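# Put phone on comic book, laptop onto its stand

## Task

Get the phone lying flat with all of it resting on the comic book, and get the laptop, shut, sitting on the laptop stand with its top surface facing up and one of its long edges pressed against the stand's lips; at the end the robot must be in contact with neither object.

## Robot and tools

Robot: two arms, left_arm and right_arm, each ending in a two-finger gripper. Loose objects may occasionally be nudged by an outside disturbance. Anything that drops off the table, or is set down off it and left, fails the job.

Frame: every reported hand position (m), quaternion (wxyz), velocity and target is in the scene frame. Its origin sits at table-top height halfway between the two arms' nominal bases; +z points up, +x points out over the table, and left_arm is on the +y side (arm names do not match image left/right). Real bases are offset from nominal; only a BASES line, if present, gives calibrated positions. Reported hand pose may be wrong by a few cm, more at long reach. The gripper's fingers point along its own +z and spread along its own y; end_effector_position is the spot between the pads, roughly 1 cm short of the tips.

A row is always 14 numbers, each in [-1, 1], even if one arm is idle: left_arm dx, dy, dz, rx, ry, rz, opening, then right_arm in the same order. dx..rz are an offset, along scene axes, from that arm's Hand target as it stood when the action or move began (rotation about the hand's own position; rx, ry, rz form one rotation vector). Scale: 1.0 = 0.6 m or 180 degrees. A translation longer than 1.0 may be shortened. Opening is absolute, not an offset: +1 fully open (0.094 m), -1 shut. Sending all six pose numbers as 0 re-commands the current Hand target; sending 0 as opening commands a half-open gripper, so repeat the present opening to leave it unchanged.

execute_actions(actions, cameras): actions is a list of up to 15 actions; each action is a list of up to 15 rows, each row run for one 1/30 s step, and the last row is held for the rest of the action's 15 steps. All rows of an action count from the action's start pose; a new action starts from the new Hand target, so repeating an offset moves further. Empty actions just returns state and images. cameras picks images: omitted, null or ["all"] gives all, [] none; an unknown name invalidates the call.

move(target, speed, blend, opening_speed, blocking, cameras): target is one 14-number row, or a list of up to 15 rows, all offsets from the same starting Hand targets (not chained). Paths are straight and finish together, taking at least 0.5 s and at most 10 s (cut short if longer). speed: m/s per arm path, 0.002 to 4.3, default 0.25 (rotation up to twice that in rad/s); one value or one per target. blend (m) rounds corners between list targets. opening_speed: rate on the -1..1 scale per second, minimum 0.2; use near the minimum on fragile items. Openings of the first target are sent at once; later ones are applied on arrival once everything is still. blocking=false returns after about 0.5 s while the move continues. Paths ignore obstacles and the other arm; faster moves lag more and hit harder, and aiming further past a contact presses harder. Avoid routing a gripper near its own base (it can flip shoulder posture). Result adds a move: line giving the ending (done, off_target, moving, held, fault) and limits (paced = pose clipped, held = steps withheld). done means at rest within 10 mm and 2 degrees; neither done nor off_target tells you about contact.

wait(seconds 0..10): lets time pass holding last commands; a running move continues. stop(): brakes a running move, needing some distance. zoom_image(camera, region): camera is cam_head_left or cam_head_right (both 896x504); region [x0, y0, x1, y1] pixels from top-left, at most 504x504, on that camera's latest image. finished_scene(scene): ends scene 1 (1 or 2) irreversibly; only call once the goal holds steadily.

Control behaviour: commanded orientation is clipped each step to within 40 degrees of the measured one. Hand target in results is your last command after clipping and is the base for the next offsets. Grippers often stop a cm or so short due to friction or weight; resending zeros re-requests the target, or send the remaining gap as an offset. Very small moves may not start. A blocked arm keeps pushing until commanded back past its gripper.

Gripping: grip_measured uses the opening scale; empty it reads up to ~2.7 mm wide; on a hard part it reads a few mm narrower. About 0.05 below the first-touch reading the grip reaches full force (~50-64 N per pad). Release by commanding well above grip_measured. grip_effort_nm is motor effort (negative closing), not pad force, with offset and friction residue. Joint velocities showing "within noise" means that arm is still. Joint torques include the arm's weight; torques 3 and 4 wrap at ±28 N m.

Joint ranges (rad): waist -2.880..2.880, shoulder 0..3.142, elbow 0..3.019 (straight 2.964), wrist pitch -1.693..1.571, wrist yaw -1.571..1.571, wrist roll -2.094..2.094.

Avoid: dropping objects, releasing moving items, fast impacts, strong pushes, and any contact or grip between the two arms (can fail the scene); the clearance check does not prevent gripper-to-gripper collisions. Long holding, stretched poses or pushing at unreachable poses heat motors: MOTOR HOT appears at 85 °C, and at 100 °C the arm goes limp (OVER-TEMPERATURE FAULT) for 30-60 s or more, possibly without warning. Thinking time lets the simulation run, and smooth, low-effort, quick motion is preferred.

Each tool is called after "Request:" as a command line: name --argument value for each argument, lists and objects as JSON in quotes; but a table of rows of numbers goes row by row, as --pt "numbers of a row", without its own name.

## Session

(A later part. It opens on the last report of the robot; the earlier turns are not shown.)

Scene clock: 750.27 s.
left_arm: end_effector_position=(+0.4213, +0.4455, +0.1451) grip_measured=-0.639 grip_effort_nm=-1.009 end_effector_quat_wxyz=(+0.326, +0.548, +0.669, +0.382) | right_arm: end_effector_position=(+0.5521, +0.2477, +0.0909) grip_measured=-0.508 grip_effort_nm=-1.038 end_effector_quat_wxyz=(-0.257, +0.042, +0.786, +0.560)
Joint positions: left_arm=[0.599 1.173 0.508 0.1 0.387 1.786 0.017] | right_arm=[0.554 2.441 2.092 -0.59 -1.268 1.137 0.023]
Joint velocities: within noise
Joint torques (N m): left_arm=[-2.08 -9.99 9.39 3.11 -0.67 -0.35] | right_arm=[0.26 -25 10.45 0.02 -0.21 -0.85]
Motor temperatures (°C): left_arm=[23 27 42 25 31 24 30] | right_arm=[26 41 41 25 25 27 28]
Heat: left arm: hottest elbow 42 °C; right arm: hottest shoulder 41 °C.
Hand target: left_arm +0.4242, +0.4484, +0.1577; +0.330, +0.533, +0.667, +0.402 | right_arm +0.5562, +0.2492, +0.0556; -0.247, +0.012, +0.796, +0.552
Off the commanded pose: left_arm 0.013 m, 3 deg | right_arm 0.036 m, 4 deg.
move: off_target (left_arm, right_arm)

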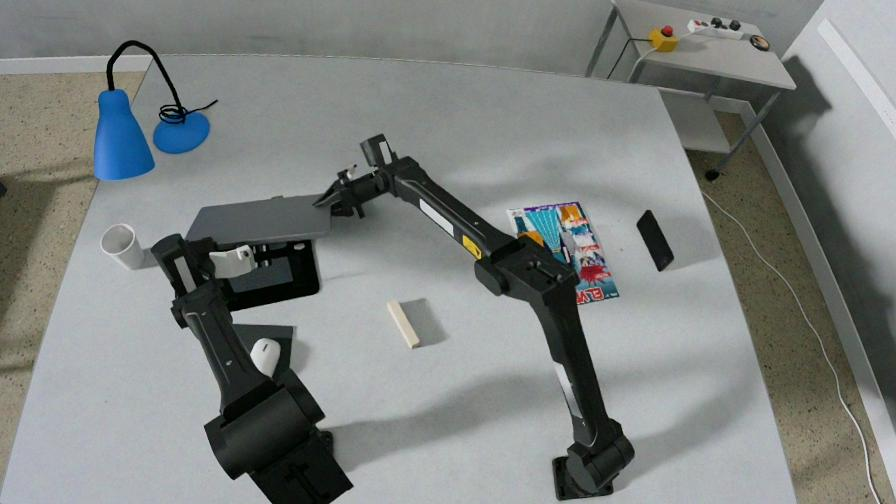

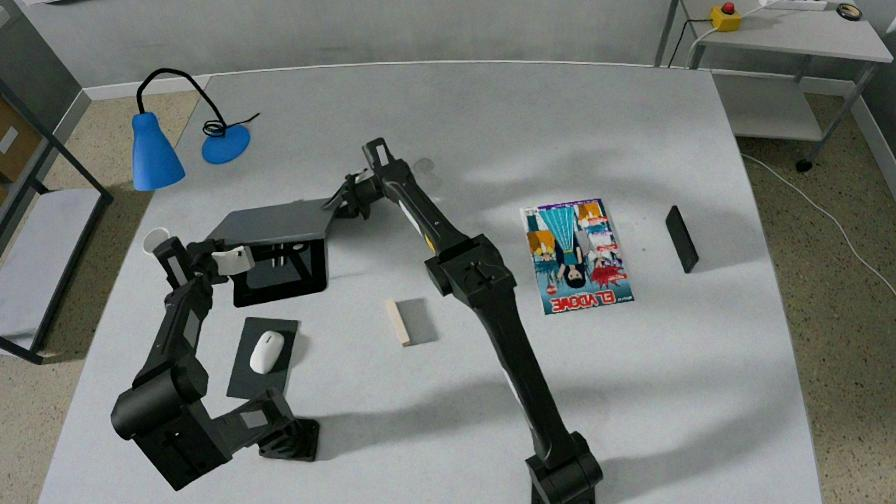

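Request:
move --pt "-0.012 0.0 -0.04 0.0 0.0 0.01 -0.9 -0.0 0.0 -0.01 0 0.0 0.01 -0.9" --speed 0.03

Request:
zoom_image --camera "cam_head_left" --region '[150, 150, 350, 310]'

Request:
zoom_image --camera "cam_head_right" --region '[160, 150, 360, 310]'

Scene clock: 758.97 s.
left_arm: end_effector_position=(+0.4191, +0.4455, +0.1474) grip_measured=-0.639 grip_effort_nm=-1.009 end_effector_quat_wxyz=(+0.333, +0.536, +0.663, +0.404) | right_arm: end_effector_position=(+0.5538, +0.2491, +0.0959) grip_measured=-0.508 grip_effort_nm=-1.038 end_effector_quat_wxyz=(-0.258, +0.023, +0.785, +0.562)
Joint positions: left_arm=[0.599 1.167 0.473 0.185 0.378 1.763 0.017] | right_arm=[0.554 2.465 2.155 -0.682 -1.287 1.057 0.023]
Joint velocities: within noise
Joint torques (N m): left_arm=[-1.2 -6.24 7.58 3.32 -1.4 -0.25] | right_arm=[0.32 -24.76 9.94 -0.25 -0.13 -0.86]
Motor temperatures (°C): left_arm=[23 27 41 25 31 24 30] | right_arm=[26 42 41 25 25 27 29]
Heat: left arm: hottest elbow 41 °C; right arm: hottest shoulder 42 °C.
Hand target: left_arm +0.4170, +0.4486, +0.1338; +0.324, +0.523, +0.675, +0.408 | right_arm +0.5562, +0.2492, +0.0496; -0.255, +0.000, +0.796, +0.549
Off the commanded pose: left_arm 0.014 m, 2 deg | right_arm 0.046 m, 3 deg.
move: off_target (left_arm, right_arm)

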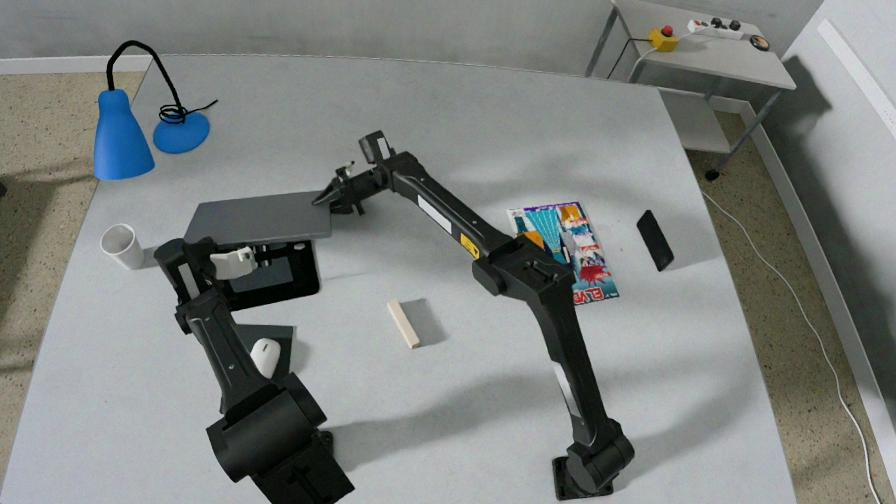

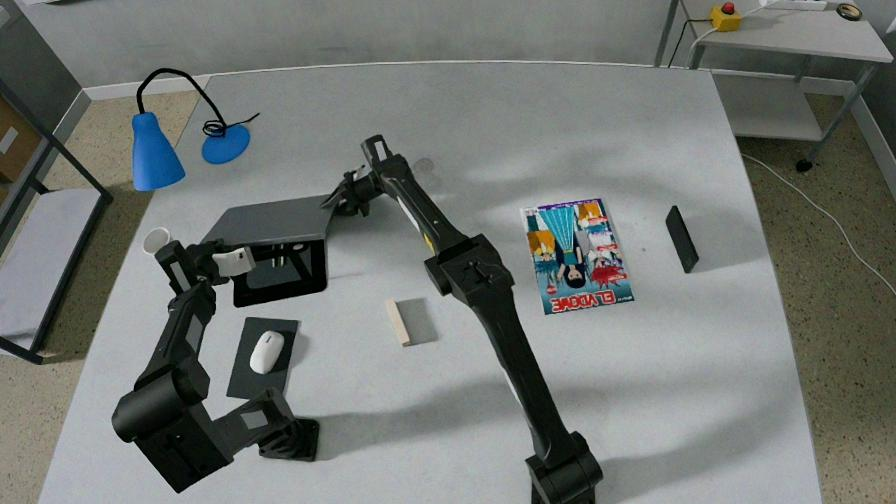

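Scaled by 2.520.

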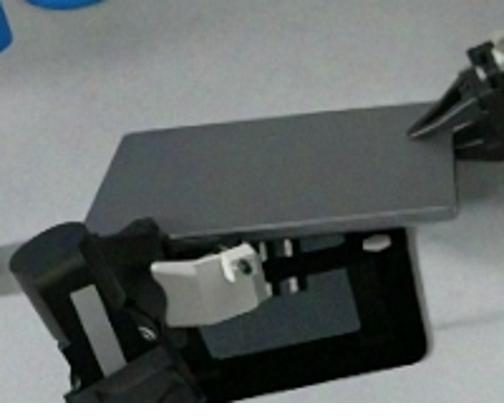

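Scaled by 2.520.

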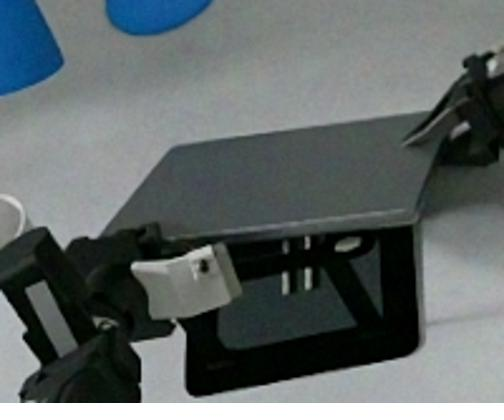

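Request:
move --pt "0.0 0.0 -0.0 -0.003 0.03 0.0 -0.9 -0.0 0.0 -0.03 0 0.06 0.0 -0.9" --speed 0.03

Request:
zoom_image --camera "cam_head_left" --region '[150, 150, 350, 310]'

Request:
zoom_image --camera "cam_head_right" --region '[160, 150, 360, 310]'

Scene clock: 769.37 s.
left_arm: end_effector_position=(+0.4163, +0.4447, +0.1427) grip_measured=-0.639 grip_effort_nm=-1.009 end_effector_quat_wxyz=(+0.306, +0.543, +0.680, +0.387) | right_arm: end_effector_position=(+0.5538, +0.2524, +0.0834) grip_measured=-0.521 grip_effort_nm=-1.043 end_effector_quat_wxyz=(-0.313, +0.039, +0.765, +0.561)
Joint positions: left_arm=[0.582 1.152 0.497 0.082 0.327 1.78 0.017] | right_arm=[0.553 2.543 2.251 -0.769 -1.369 1.079 0.022]
Joint velocities: within noise
Joint torques (N m): left_arm=[-2.08 -6.53 10.4 1.31 -0.88 -0.11] | right_arm=[-0.03 -24.23 9.73 -0.2 -0.47 -0.28]
Motor temperatures (°C): left_arm=[23 27 40 25 31 24 30] | right_arm=[26 43 40 25 24 27 29]
Heat: left arm: hottest elbow 40 °C; right arm: hottest shoulder 43 °C.
Hand target: left_arm +0.4170, +0.4486, +0.1339; +0.294, +0.540, +0.691, +0.380 | right_arm +0.5562, +0.2491, +0.0313; -0.329, +0.051, +0.769, +0.546
Off the commanded pose: left_arm 0.010 m, 2 deg | right_arm 0.052 m, 3 deg.
move: off_target (right_arm)

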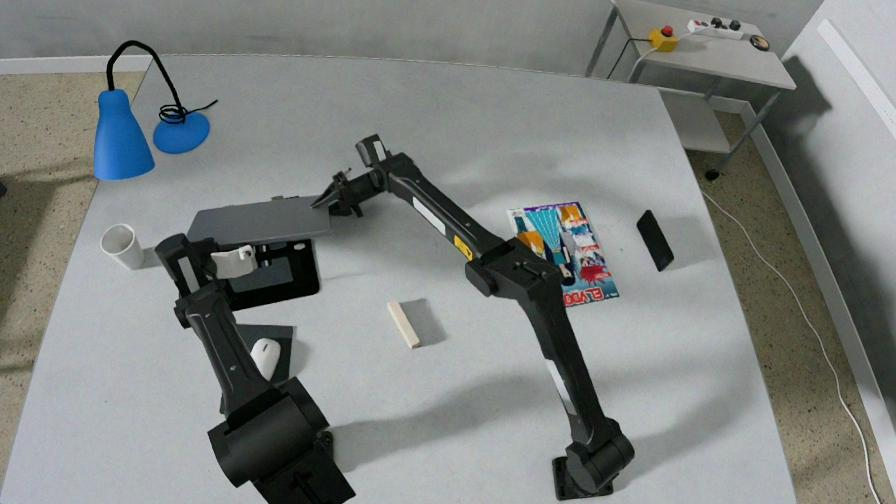

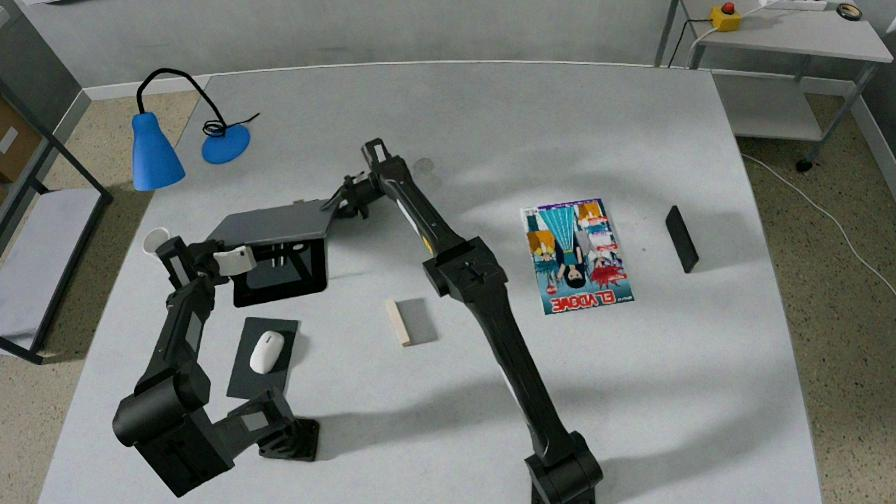

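Scaled by 2.520.

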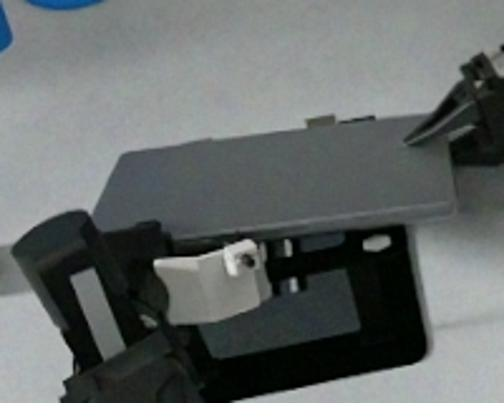

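Scaled by 2.520.

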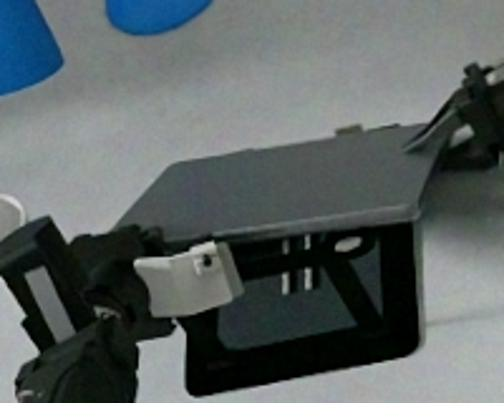

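Request:
move --pt "0.0 0.0 -0.01 -0.003 0.03 0.0 -0.9 -0.0 0.0 -0.03 0 0.04 0.0 -0.9" --speed 0.03

Request:
zoom_image --camera "cam_head_left" --region '[150, 150, 350, 310]'

Request:
zoom_image --camera "cam_head_right" --region '[160, 150, 360, 310]'

Scene clock: 775.23 s.
left_arm: end_effector_position=(+0.4155, +0.4451, +0.1393) grip_measured=-0.639 grip_effort_nm=-1.009 end_effector_quat_wxyz=(+0.286, +0.546, +0.698, +0.364) | right_arm: end_effector_position=(+0.5546, +0.2527, +0.0846) grip_measured=-0.560 grip_effort_nm=-1.038 end_effector_quat_wxyz=(-0.341, +0.048, +0.749, +0.566)
Joint positions: left_arm=[0.571 1.152 0.531 -0.019 0.292 1.78 0.017] | right_arm=[0.551 2.56 2.263 -0.73 -1.422 1.154 0.021]
Joint velocities: within noise
Joint torques (N m): left_arm=[-1.73 -5.89 11.63 0.38 -0.97 0.2] | right_arm=[-0.03 -22.95 9.18 0.29 -0.74 0.23]
Motor temperatures (°C): left_arm=[23 27 40 24 31 24 30] | right_arm=[26 42 40 25 25 27 29]
Heat: left arm: hottest elbow 40 °C; right arm: hottest shoulder 42 °C.
Hand target: left_arm +0.4170, +0.4485, +0.1279; +0.264, +0.556, +0.706, +0.350 | right_arm +0.5561, +0.2493, +0.0136; -0.377, +0.085, +0.746, +0.542
Off the commanded pose: left_arm 0.012 m, 3 deg | right_arm 0.071 m, 7 deg.
move: off_target (left_arm, right_arm)

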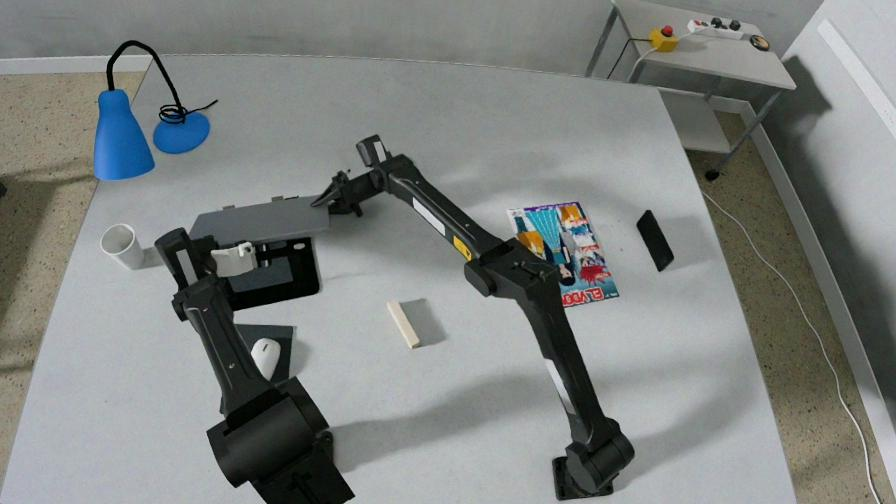

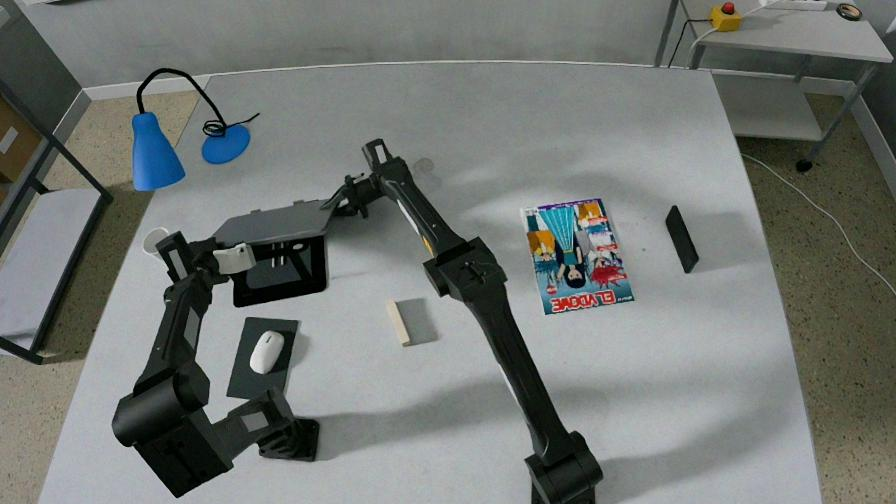

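Scaled by 2.520.

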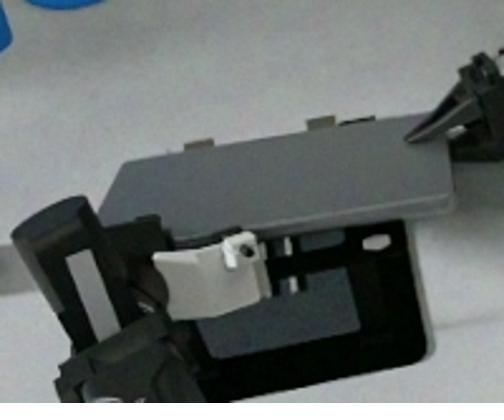

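Scaled by 2.520.

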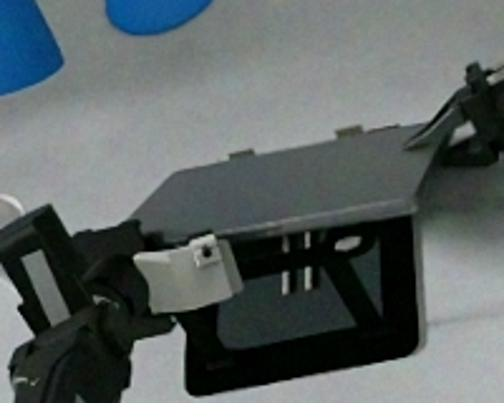

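Request:
move --pt "-0.015 0.0 -0.05 0.004 -0.04 0.0 -0.9 -0.0 0.0 0.02 0 -0.03 0.0 -0.9" --speed 0.03

Request:
zoom_image --camera "cam_head_left" --region '[150, 150, 350, 310]'

Request:
zoom_image --camera "cam_head_right" --region '[160, 150, 360, 310]'

Scene clock: 781.97 s.
left_arm: end_effector_position=(+0.4173, +0.4436, +0.1461) grip_measured=-0.640 grip_effort_nm=-1.009 end_effector_quat_wxyz=(+0.325, +0.535, +0.661, +0.414) | right_arm: end_effector_position=(+0.5555, +0.2521, +0.0869) grip_measured=-0.541 grip_effort_nm=-1.043 end_effector_quat_wxyz=(-0.319, +0.024, +0.755, +0.573)
Joint positions: left_arm=[0.586 1.159 0.457 0.208 0.347 1.767 0.017] | right_arm=[0.55 2.56 2.279 -0.775 -1.409 1.059 0.022]
Joint velocities: within noise
Joint torques (N m): left_arm=[-0.56 -1.67 5.72 3.12 -0.61 0.04] | right_arm=[0.15 -24.82 8.83 -0.53 0.36 0.06]
Motor temperatures (°C): left_arm=[23 26 40 24 31 24 30] | right_arm=[26 41 40 25 25 26 29]
Heat: left arm: hottest elbow 40 °C; right arm: hottest shoulder 41 °C.
Hand target: left_arm +0.4080, +0.4484, +0.0977; +0.304, +0.534, +0.686, +0.389 | right_arm +0.5560, +0.2493, +0.0253; -0.342, +0.060, +0.763, +0.545
Off the commanded pose: left_arm 0.049 m, 5 deg | right_arm 0.061 m, 6 deg.
move: off_target (left_arm, right_arm)

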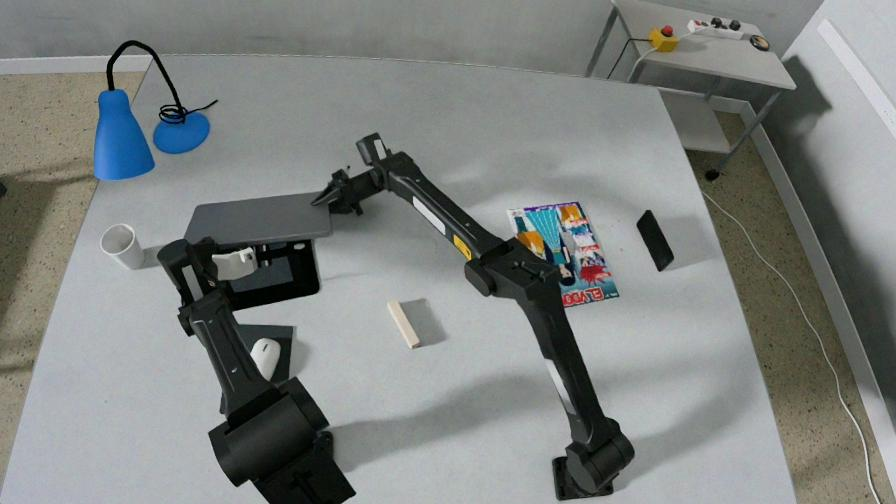

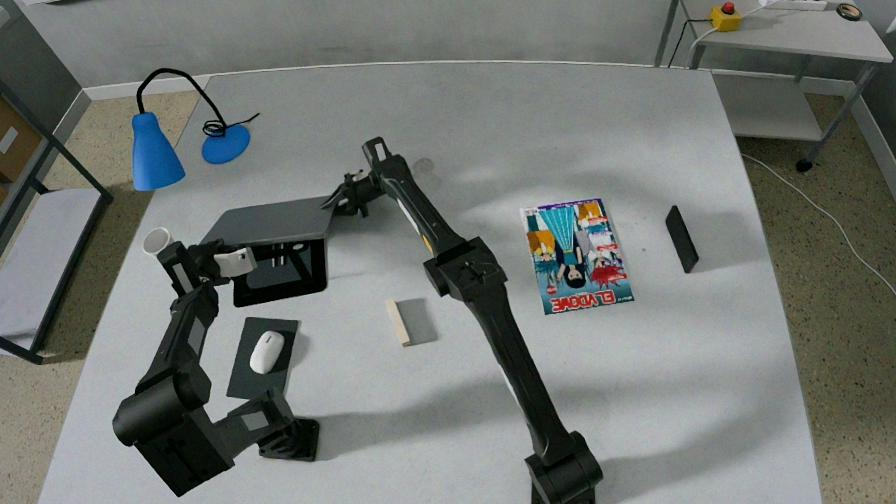

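Scaled by 2.520.

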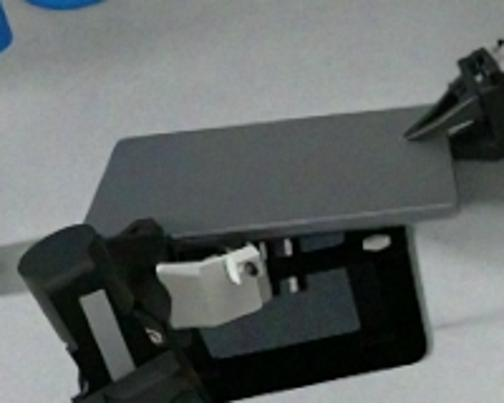

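Scaled by 2.520.

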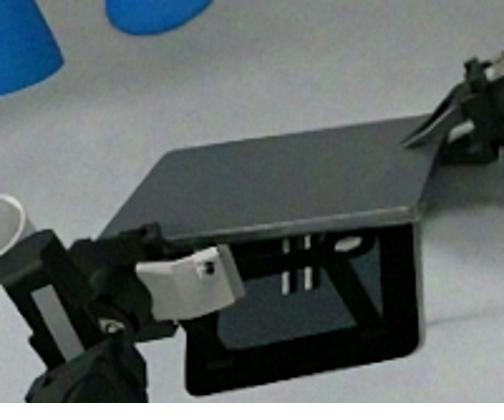

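Request:
move --pt "0.005 0.0 0.03 -0.003 0.04 0.0 -0.9 -0.0 0.0 -0.02 0 0.03 0.0 -0.9" --speed 0.03

Request:
zoom_image --camera "cam_head_left" --region '[150, 150, 350, 310]'

Request:
zoom_image --camera "cam_head_right" --region '[160, 150, 360, 310]'

Scene clock: 788.10 s.
left_arm: end_effector_position=(+0.4151, +0.4447, +0.1391) grip_measured=-0.639 grip_effort_nm=-1.009 end_effector_quat_wxyz=(+0.292, +0.545, +0.694, +0.370) | right_arm: end_effector_position=(+0.5557, +0.2524, +0.0849) grip_measured=-0.560 grip_effort_nm=-1.033 end_effector_quat_wxyz=(-0.340, +0.044, +0.748, +0.567)
Joint positions: left_arm=[0.574 1.152 0.518 0.012 0.303 1.778 0.017] | right_arm=[0.549 2.568 2.279 -0.751 -1.426 1.135 0.021]
Joint velocities: within noise
Joint torques (N m): left_arm=[-1.55 -4.78 9.81 0.64 -1.12 0.28] | right_arm=[0.15 -23.24 8.77 0.36 -0.61 0.29]
Motor temperatures (°C): left_arm=[23 26 39 24 31 24 30] | right_arm=[26 41 40 25 25 26 29]
Heat: left arm: hottest elbow 39 °C; right arm: hottest shoulder 41 °C.
Hand target: left_arm +0.4110, +0.4485, +0.1158; +0.263, +0.556, +0.706, +0.351 | right_arm +0.5562, +0.2491, +0.0135; -0.377, +0.086, +0.746, +0.542
Off the commanded pose: left_arm 0.024 m, 4 deg | right_arm 0.072 m, 7 deg.
move: off_target (left_arm, right_arm)

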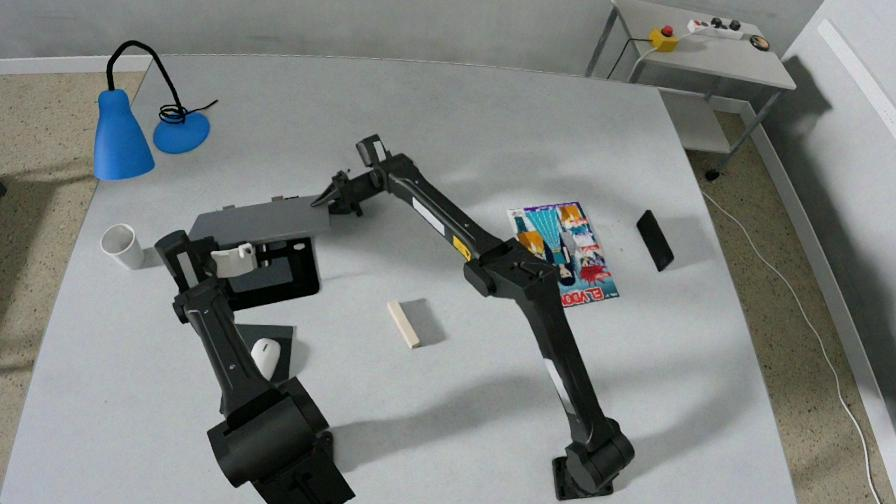

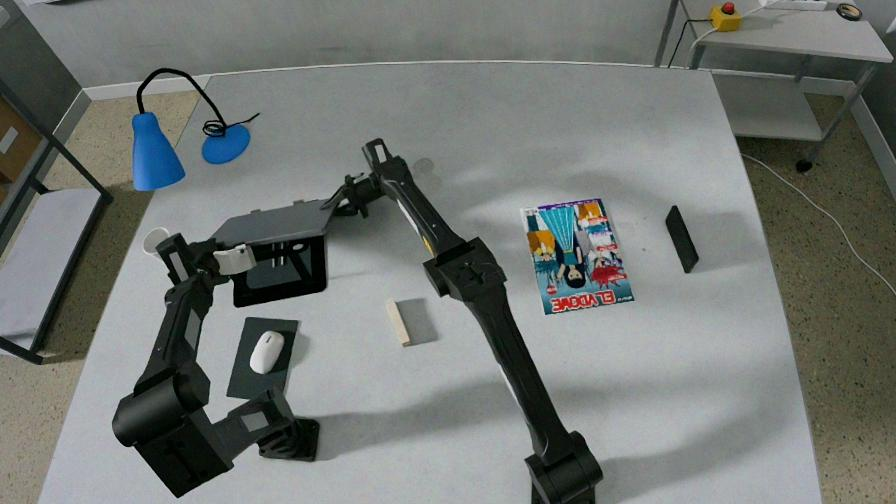

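Scaled by 2.520.

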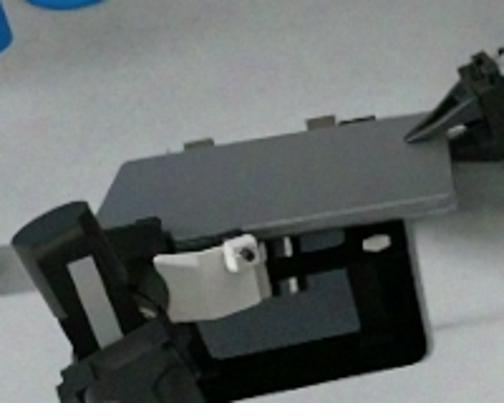

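Scaled by 2.520.

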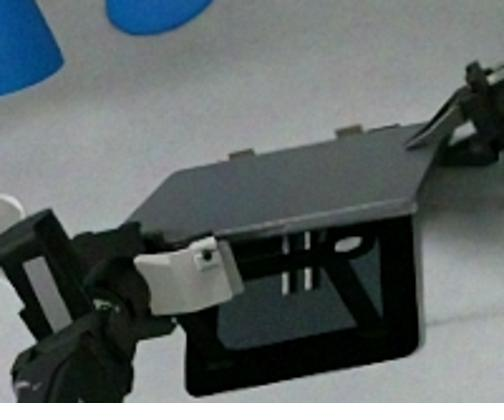

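Request:
move --pt "0.035 0.0 0.0 0 0.0 0.0 -0.9 0.03 0.0 0.0 0 0.0 0.0 -0.9" --speed 0.03

Request:
zoom_image --camera "cam_head_left" --region '[150, 150, 350, 310]'

Request:
zoom_image --camera "cam_head_right" --region '[160, 150, 360, 310]'

Scene clock: 792.33 s.
left_arm: end_effector_position=(+0.4206, +0.4441, +0.1379) grip_measured=-0.639 grip_effort_nm=-1.009 end_effector_quat_wxyz=(+0.288, +0.542, +0.699, +0.367) | right_arm: end_effector_position=(+0.5661, +0.2531, +0.0861) grip_measured=-0.576 grip_effort_nm=-1.033 end_effector_quat_wxyz=(-0.341, +0.043, +0.744, +0.573)
Joint positions: left_arm=[0.557 1.166 0.531 0.008 0.279 1.761 0.017] | right_arm=[0.543 2.602 2.341 -0.761 -1.44 1.148 0.02]
Joint velocities: within noise
Joint torques (N m): left_arm=[-3.08 -2.43 12.37 1.37 -1.31 0.2] | right_arm=[-0.32 -22.71 10.17 -0.02 -0.3 0.32]
Motor temperatures (°C): left_arm=[23 26 39 24 31 24 30] | right_arm=[26 41 40 25 25 26 29]
Heat: left arm: hottest elbow 39 °C; right arm: hottest shoulder 41 °C.
Hand target: left_arm +0.4320, +0.4484, +0.1159; +0.263, +0.556, +0.705, +0.351 | right_arm +0.5743, +0.2491, +0.0136; -0.377, +0.085, +0.746, +0.542
Off the commanded pose: left_arm 0.025 m, 4 deg | right_arm 0.073 m, 7 deg.
move: off_target (left_arm, right_arm)

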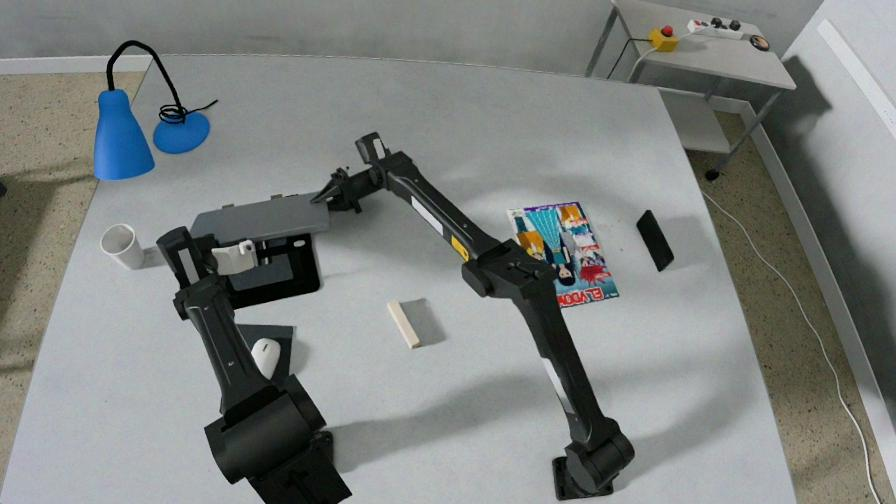

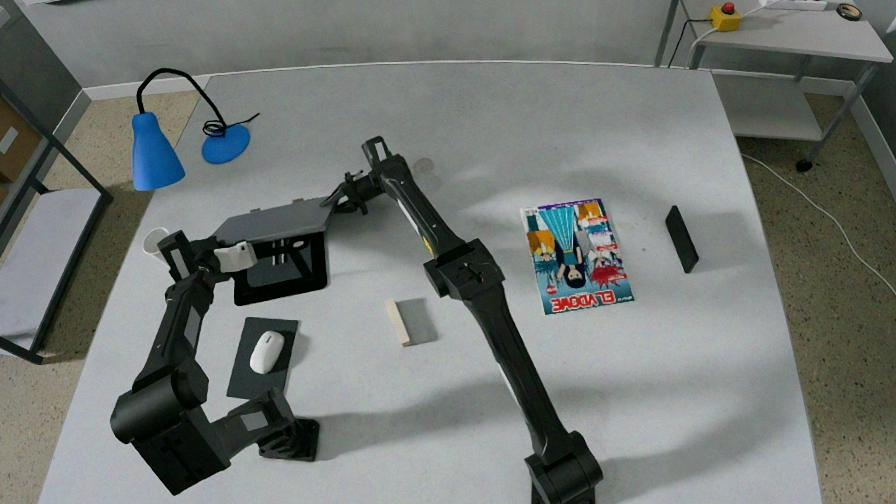

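Scaled by 2.520.

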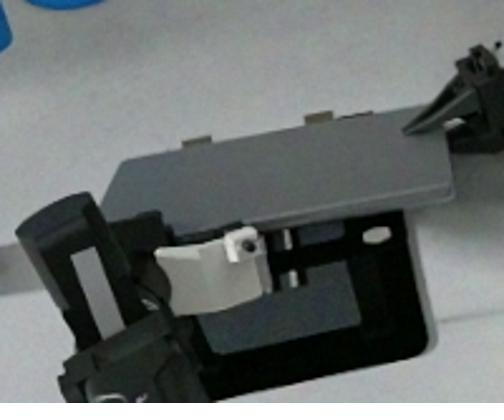

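Scaled by 2.520.

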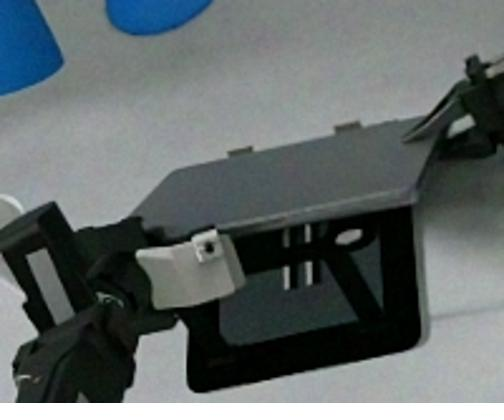

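Request:
move --pt "-0.015 0.0 0.03 0 0.0 0.0 -0.35 -0.01 0.0 0.02 0 0.0 0.0 -0.9" --speed 0.03 --opening_speed 0.25

Request:
zoom_image --camera "cam_head_left" --region '[150, 150, 350, 310]'

Request:
zoom_image --camera "cam_head_right" --region '[160, 150, 360, 310]'

Scene clock: 799.17 s.
left_arm: end_effector_position=(+0.4221, +0.4457, +0.1424) grip_measured=-0.354 grip_effort_nm=0.198 end_effector_quat_wxyz=(+0.281, +0.544, +0.705, +0.358) | right_arm: end_effector_position=(+0.5651, +0.2525, +0.0848) grip_measured=-0.577 grip_effort_nm=-1.043 end_effector_quat_wxyz=(-0.341, +0.042, +0.745, +0.572)
Joint positions: left_arm=[0.555 1.162 0.558 -0.048 0.27 1.765 0.03] | right_arm=[0.543 2.602 2.341 -0.777 -1.438 1.13 0.02]
Joint velocities: within noise
Joint torques (N m): left_arm=[-1.9 -6.48 11.26 0.58 -0.59 0.23] | right_arm=[-0.03 -24.41 9.91 -0.36 -0.29 0.4]
Motor temperatures (°C): left_arm=[23 26 39 24 31 24 30] | right_arm=[26 41 40 25 25 26 29]
Heat: left arm: hottest elbow 39 °C; right arm: hottest shoulder 41 °C.
Hand target: left_arm +0.4229, +0.4485, +0.1337; +0.263, +0.556, +0.706, +0.351 | right_arm +0.5682, +0.2491, +0.0253; -0.377, +0.086, +0.746, +0.542
Off the commanded pose: left_arm 0.009 m, 3 deg | right_arm 0.059 m, 7 deg.
move: off_target (left_arm, right_arm)

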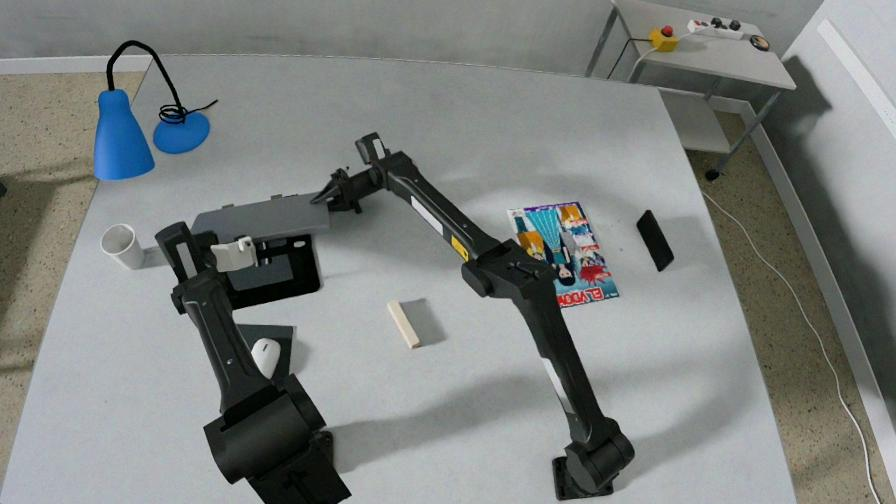

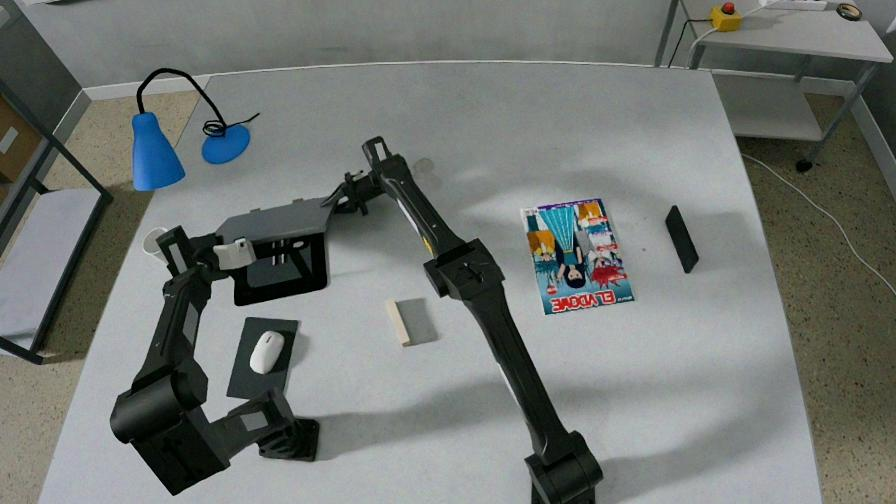

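Scaled by 2.520.

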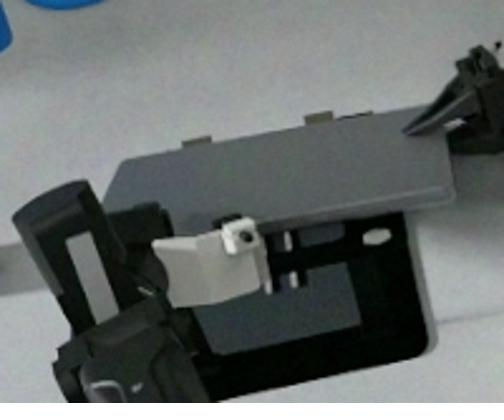

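Scaled by 2.520.

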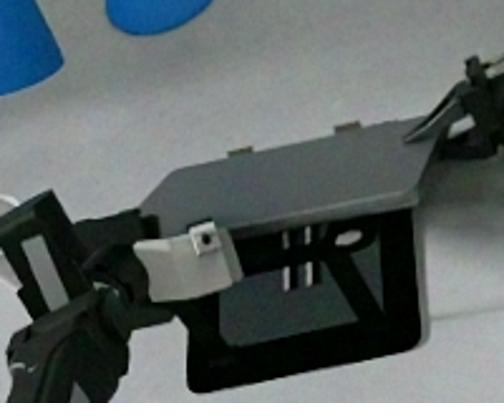

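Request:
move --pt "-0.107 -0.027 0.065 0 0.0 0.0 -0.3 0 0.0 0.0 0 0.0 0.0 -0.9" --speed 0.04

Request:
zoom_image --camera "cam_head_left" --region '[150, 150, 350, 310]'

Request:
zoom_image --camera "cam_head_right" --region '[160, 150, 360, 310]'

Scene clock: 803.93 s.
left_arm: end_effector_position=(+0.3656, +0.4308, +0.1753) grip_measured=-0.302 grip_effort_nm=0.129 end_effector_quat_wxyz=(+0.267, +0.558, +0.703, +0.352) | right_arm: end_effector_position=(+0.5648, +0.2522, +0.0834) grip_measured=-0.583 grip_effort_nm=-1.033 end_effector_quat_wxyz=(-0.327, +0.024, +0.746, +0.580)
Joint positions: left_arm=[0.623 0.914 0.527 -0.309 0.314 1.845 0.033] | right_arm=[0.543 2.603 2.341 -0.781 -1.438 1.077 0.02]
Joint velocities: within noise
Joint torques (N m): left_arm=[-0.21 -6.71 10.04 1.32 0.27 0.03] | right_arm=[-0.09 -24.47 10.25 -0.54 -0.25 0.79]
Motor temperatures (°C): left_arm=[23 26 39 24 31 24 30] | right_arm=[26 41 40 25 25 26 29]
Heat: left arm: hottest elbow 39 °C; right arm: hottest shoulder 41 °C.
Hand target: left_arm +0.3588, +0.4323, +0.1728; +0.263, +0.556, +0.706, +0.351 | right_arm +0.5682, +0.2491, +0.0256; -0.377, +0.085, +0.746, +0.542
Off the commanded pose: left_arm 0.008 m, 1 deg | right_arm 0.058 m, 10 deg.
move: off_target (right_arm)

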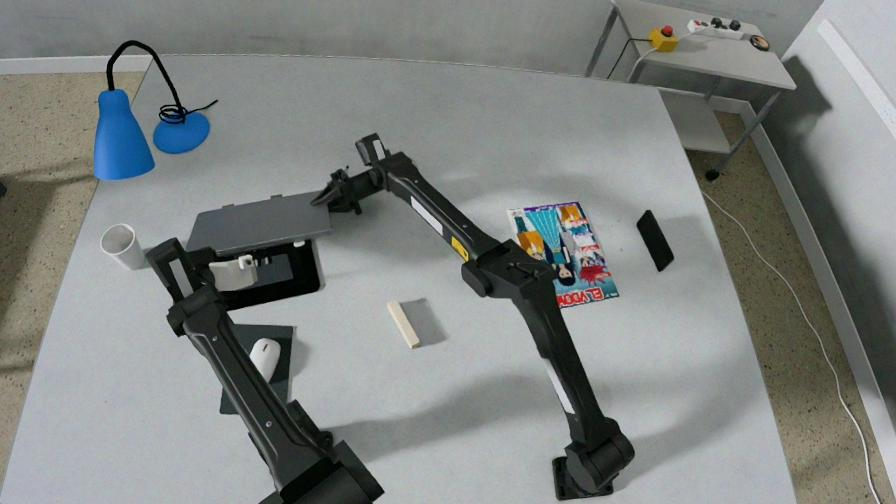

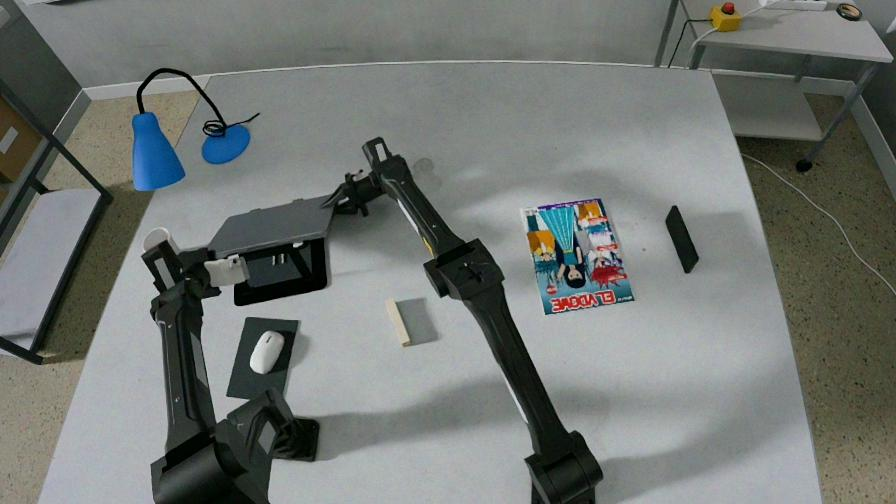

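Scaled by 2.520.

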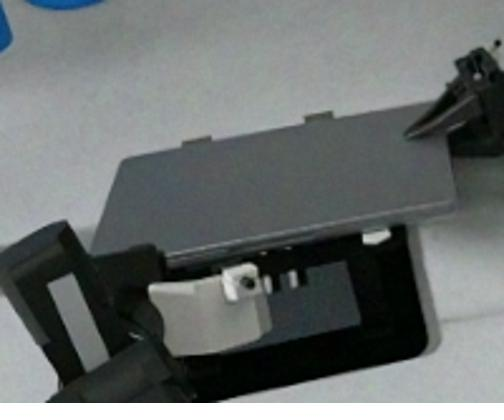

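Scaled by 2.520.

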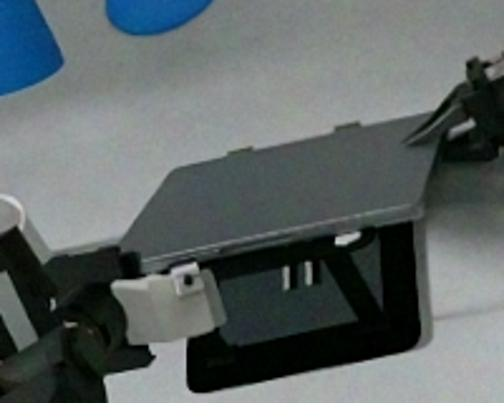

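Request:
move --pt "-0.06 0.0 0.06 0 0.0 0.0 -0.3 0 0.0 0.0 0 0.0 0.0 -0.9" --pt "-0.06 0.0 0.2 0 0.0 0.0 -0.3 0 0.0 0.0 0 0.0 0.0 -0.9" --speed 0.12

Request:
zoom_image --camera "cam_head_left" --region '[150, 150, 350, 310]'

Request:
zoom_image --camera "cam_head_right" --region '[160, 150, 360, 310]'

Scene clock: 809.27 s.
left_arm: end_effector_position=(+0.3161, +0.4196, +0.2515) grip_measured=-0.302 grip_effort_nm=0.129 end_effector_quat_wxyz=(+0.261, +0.560, +0.719, +0.319) | right_arm: end_effector_position=(+0.5648, +0.2522, +0.0833) grip_measured=-0.583 grip_effort_nm=-1.038 end_effector_quat_wxyz=(-0.327, +0.024, +0.746, +0.579)
Joint positions: left_arm=[0.722 0.728 0.688 -0.754 0.388 1.915 0.033] | right_arm=[0.543 2.603 2.341 -0.782 -1.438 1.076 0.02]
Joint velocities: within noise
Joint torques (N m): left_arm=[-0.91 -3.96 18.69 1.21 0.31 0.04] | right_arm=[-0.09 -24.47 10.28 -0.57 -0.26 0.79]
Motor temperatures (°C): left_arm=[23 26 39 24 31 24 29] | right_arm=[26 41 40 25 25 26 29]
Heat: left arm: hottest elbow 39 °C; right arm: hottest shoulder 41 °C.
Hand target: left_arm +0.3227, +0.4323, +0.2927; +0.263, +0.556, +0.706, +0.351 | right_arm +0.5683, +0.2491, +0.0256; -0.377, +0.086, +0.746, +0.542
Off the commanded pose: left_arm 0.044 m, 4 deg | right_arm 0.058 m, 10 deg.
move: off_target (left_arm, right_arm)

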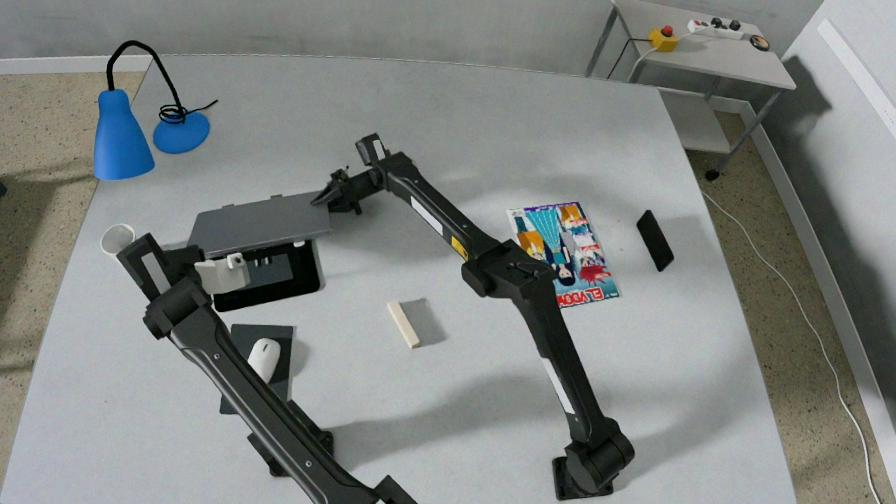

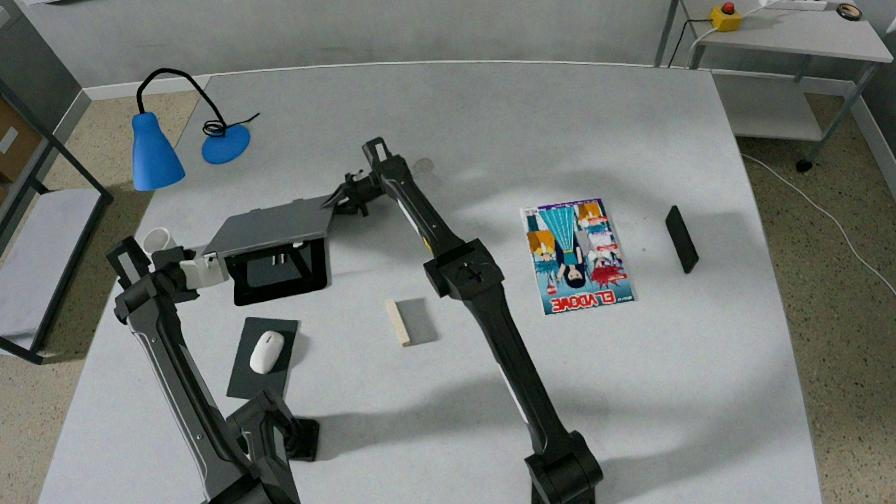

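Scaled by 2.520.

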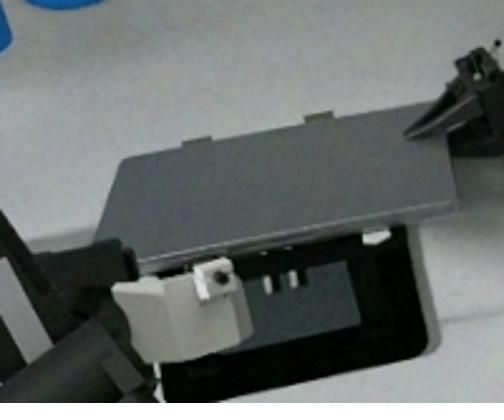

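Scaled by 2.520.

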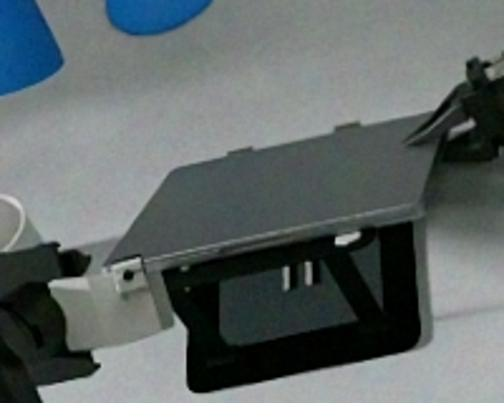

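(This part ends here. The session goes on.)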